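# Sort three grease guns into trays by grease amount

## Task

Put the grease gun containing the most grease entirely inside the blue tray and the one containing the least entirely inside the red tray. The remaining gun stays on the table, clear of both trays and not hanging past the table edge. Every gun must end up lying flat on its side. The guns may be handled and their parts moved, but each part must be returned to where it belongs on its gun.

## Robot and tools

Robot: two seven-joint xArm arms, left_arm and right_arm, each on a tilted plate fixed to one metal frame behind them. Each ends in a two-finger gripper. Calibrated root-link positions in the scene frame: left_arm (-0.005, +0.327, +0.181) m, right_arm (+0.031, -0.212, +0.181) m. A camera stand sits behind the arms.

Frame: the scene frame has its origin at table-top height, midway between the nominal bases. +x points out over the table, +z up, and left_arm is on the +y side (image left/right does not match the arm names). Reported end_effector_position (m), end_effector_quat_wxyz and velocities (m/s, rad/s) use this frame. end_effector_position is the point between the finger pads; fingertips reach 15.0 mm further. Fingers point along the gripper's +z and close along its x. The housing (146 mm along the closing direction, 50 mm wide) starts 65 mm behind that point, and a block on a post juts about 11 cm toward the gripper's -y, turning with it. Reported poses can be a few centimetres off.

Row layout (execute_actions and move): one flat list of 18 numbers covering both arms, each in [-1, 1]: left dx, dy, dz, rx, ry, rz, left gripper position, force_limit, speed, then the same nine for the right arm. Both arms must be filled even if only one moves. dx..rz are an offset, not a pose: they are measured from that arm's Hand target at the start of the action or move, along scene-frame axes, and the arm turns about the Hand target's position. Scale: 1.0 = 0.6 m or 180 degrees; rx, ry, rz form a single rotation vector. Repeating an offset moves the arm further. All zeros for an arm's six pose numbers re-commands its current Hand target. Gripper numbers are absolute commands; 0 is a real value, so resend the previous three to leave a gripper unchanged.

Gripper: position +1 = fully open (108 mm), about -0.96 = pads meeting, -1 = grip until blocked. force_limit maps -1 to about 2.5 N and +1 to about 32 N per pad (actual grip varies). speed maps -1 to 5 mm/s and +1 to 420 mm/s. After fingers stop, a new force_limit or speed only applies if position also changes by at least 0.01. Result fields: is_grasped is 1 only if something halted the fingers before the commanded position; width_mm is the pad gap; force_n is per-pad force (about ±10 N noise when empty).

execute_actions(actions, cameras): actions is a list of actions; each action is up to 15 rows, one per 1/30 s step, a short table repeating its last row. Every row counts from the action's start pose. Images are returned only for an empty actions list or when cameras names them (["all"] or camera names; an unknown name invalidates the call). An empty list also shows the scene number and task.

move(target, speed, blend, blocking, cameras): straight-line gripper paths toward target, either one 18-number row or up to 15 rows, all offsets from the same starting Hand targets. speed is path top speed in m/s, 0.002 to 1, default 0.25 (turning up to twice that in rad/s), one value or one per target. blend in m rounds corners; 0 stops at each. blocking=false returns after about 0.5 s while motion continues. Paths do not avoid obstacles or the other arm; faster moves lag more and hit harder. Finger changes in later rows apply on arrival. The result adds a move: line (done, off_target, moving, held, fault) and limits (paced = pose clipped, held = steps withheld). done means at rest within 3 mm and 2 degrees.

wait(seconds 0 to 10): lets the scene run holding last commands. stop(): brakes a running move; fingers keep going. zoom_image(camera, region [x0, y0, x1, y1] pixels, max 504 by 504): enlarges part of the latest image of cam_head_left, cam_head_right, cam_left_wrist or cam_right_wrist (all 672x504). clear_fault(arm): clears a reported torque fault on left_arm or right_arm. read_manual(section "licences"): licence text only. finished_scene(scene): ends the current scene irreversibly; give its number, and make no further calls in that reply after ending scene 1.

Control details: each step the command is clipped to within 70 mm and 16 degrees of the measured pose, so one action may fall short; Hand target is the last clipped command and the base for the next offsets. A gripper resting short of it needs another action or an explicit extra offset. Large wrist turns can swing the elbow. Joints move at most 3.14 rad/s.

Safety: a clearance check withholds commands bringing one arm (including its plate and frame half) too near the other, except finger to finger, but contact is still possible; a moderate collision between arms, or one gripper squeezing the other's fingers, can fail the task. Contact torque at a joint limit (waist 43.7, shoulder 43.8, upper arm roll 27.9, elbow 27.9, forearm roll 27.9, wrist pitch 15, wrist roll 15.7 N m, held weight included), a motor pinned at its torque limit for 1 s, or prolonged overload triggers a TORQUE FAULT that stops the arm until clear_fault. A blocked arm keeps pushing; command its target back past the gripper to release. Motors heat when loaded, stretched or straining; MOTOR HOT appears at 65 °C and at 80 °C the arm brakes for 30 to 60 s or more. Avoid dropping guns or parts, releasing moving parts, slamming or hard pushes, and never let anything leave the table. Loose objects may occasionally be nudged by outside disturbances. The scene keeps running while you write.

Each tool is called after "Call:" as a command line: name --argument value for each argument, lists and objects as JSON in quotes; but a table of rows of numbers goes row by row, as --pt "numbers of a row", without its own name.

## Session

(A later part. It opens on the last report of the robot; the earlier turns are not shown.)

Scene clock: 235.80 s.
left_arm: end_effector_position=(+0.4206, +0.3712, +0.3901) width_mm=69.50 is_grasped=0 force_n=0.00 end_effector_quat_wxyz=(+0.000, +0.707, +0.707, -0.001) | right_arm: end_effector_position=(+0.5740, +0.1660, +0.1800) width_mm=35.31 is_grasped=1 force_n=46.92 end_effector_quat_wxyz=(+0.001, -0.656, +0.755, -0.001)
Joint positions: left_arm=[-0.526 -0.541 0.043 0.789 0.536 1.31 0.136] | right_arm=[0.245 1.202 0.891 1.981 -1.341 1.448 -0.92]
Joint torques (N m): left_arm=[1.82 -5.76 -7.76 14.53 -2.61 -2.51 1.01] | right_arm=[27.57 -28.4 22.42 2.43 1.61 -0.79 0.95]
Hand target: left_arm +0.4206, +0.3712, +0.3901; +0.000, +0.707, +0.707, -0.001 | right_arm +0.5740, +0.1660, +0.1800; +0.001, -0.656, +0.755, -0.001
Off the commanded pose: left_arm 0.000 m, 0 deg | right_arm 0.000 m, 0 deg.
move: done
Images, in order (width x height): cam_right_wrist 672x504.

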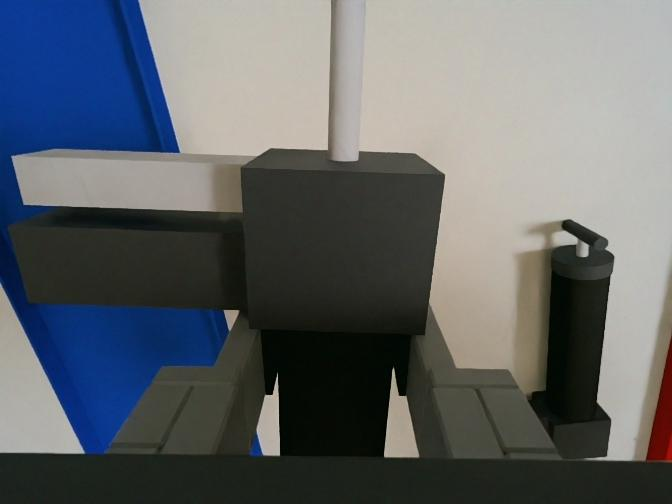

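Call:
move --pt "0 0 0 0 0 0 0.3 0.3 -0.2 -0.1733 -0.5833 0.02 0 0 0.029 -1 0.9 -0.3" --pt "-0.024 -0.6187 -0.45 0 0 0 0.3 0.3 -0.2 -0.1733 -0.5833 -0.2553 0 0 0.029 -1 0.9 -0.3" --pt "-0.024 -0.6187 -0.613 0 0 0 0.3 0.3 -0.2 -0.1733 -0.5833 -0.2553 0 0 0.029 -1 0.9 -0.3" --pt "-0.024 -0.6187 -0.613 0 0 0 -1 0.9 -0.3 -0.1733 -0.5833 -0.2553 0 0 0.029 0.04 0.9 -0.3" --pt "-0.024 -0.6187 -0.3 0 0 0 -1 0.9 -0.3 -0.1733 -0.5833 0.1 0 0 0.029 0.04 0.9 -0.3" --speed '[0.45,0.35,0.15,0.05,0.3]' --blend '[0.03,0.0,0,0,0]' --cameras '["cam_right_wrist","cam_left_wrist"]'

Scene clock: 251.53 s.
left_arm: end_effector_position=(+0.4062, +0.0000, +0.2101) width_mm=35.11 is_grasped=1 force_n=48.40 end_effector_quat_wxyz=(+0.000, +0.707, +0.707, -0.001) | right_arm: end_effector_position=(+0.4700, -0.1840, +0.2400) width_mm=55.20 is_grasped=0 force_n=0.00 end_effector_quat_wxyz=(+0.001, -0.689, +0.725, -0.001)
Joint positions: left_arm=[-0.726 0.607 -0.121 1.267 0.714 0.928 -0.585] | right_arm=[-0.672 -0.359 0.982 0.613 -0.288 0.683 -1.745]
Joint torques (N m): left_arm=[-19.11 -39.32 -18.64 14.53 -2.97 -1.23 1.32] | right_arm=[17.03 -11.96 0.41 16.5 1.52 -2.92 -1.56]
Hand target: left_arm +0.4062, +0.0000, +0.2101; +0.000, +0.707, +0.707, -0.001 | right_arm +0.4700, -0.1840, +0.2400; -0.001, +0.689, -0.725, +0.001
Off the commanded pose: left_arm 0.000 m, 0 deg | right_arm 0.000 m, 0 deg.
move: done; limits=paced
Images, in order (width x height): cam_left_wrist 672x504, cam_right_wrist 672x504.

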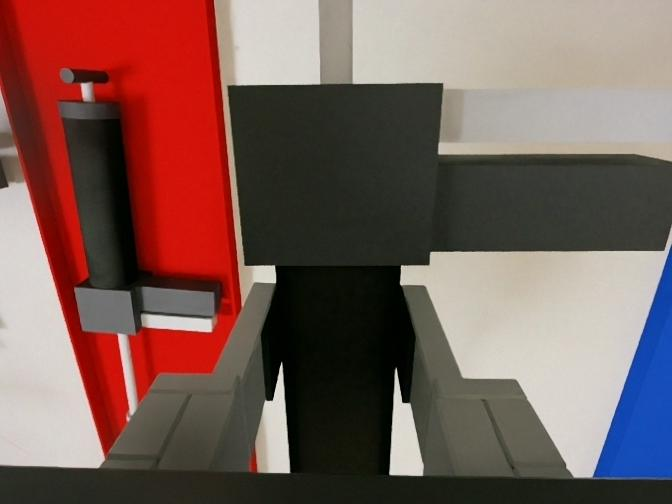

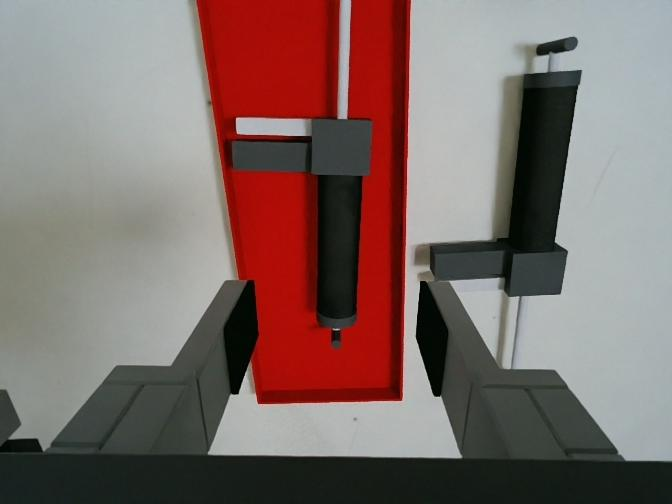

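Call:
move --pt "0.1313 0.5383 0 0 0 0 -1 0.9 -0.3 0 0 0 0 0 0 0.04 0.9 -0.3" --pt "0.1313 0.5383 -0.3035 0 0 0 -1 0.9 -0.3 0 0 0 0 0 0 0.04 0.9 -0.3" --pt "0.1313 0.5383 -0.3035 0 0 0 0.04 0.9 -0.3 0 0 0 0 0 0 0.04 0.9 -0.3" --pt "0.1313 0.5383 0.05 0 0 0 0.04 0.9 -0.3 0 0 0 0 0 0 0.04 0.9 -0.3" --speed '[0.4,0.12,0.05,0.3]' --blend '[0.03,0,0,0]' --cameras '["cam_head_left","cam_left_wrist"]'

Scene clock: 260.80 s.
left_arm: end_effector_position=(+0.4850, +0.3229, +0.2401) width_mm=55.19 is_grasped=0 force_n=0.00 end_effector_quat_wxyz=(+0.000, +0.707, +0.707, -0.001) | right_arm: end_effector_position=(+0.4700, -0.1840, +0.2400) width_mm=55.20 is_grasped=0 force_n=0.00 end_effector_quat_wxyz=(+0.001, -0.689, +0.725, -0.001)
Joint positions: left_arm=[-0.382 -0.089 0.105 0.807 0.664 0.844 0.045] | right_arm=[-0.672 -0.359 0.982 0.613 -0.288 0.683 -1.745]
Joint torques (N m): left_arm=[-12.67 -25.38 -13.77 12.9 -3.11 -0.15 1.5] | right_arm=[16.82 -11.84 0.55 16.31 0.52 -2.91 -1.53]
Hand target: left_arm +0.4850, +0.3229, +0.2401; +0.000, +0.707, +0.707, -0.001 | right_arm +0.4700, -0.1840, +0.2400; -0.001, +0.689, -0.725, +0.001
Off the commanded pose: left_arm 0.000 m, 0 deg | right_arm 0.000 m, 0 deg.
move: done
Images, in order (width x height): cam_head_left 672x504, cam_left_wrist 672x504.

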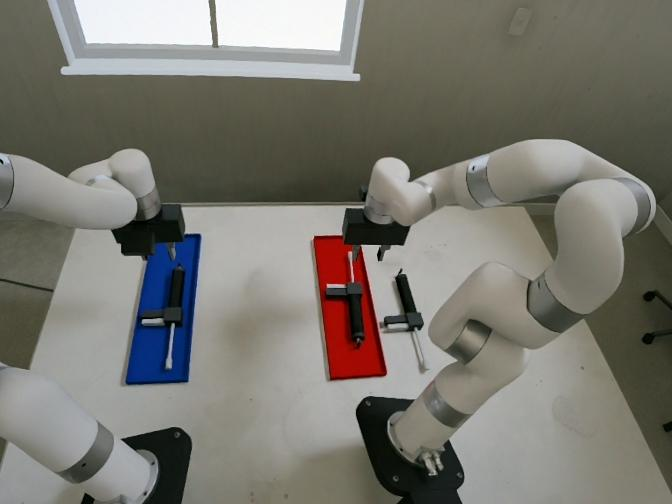

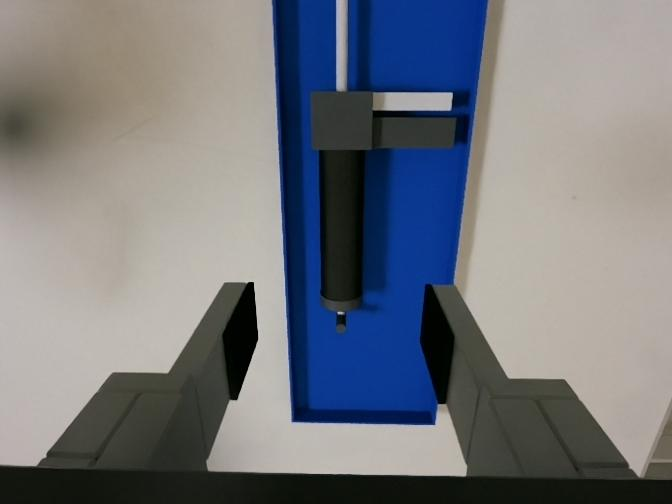

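Everything sits in place; T-handles seated.

Call:
finished_scene --scene 2

The scene is finished: the task was done.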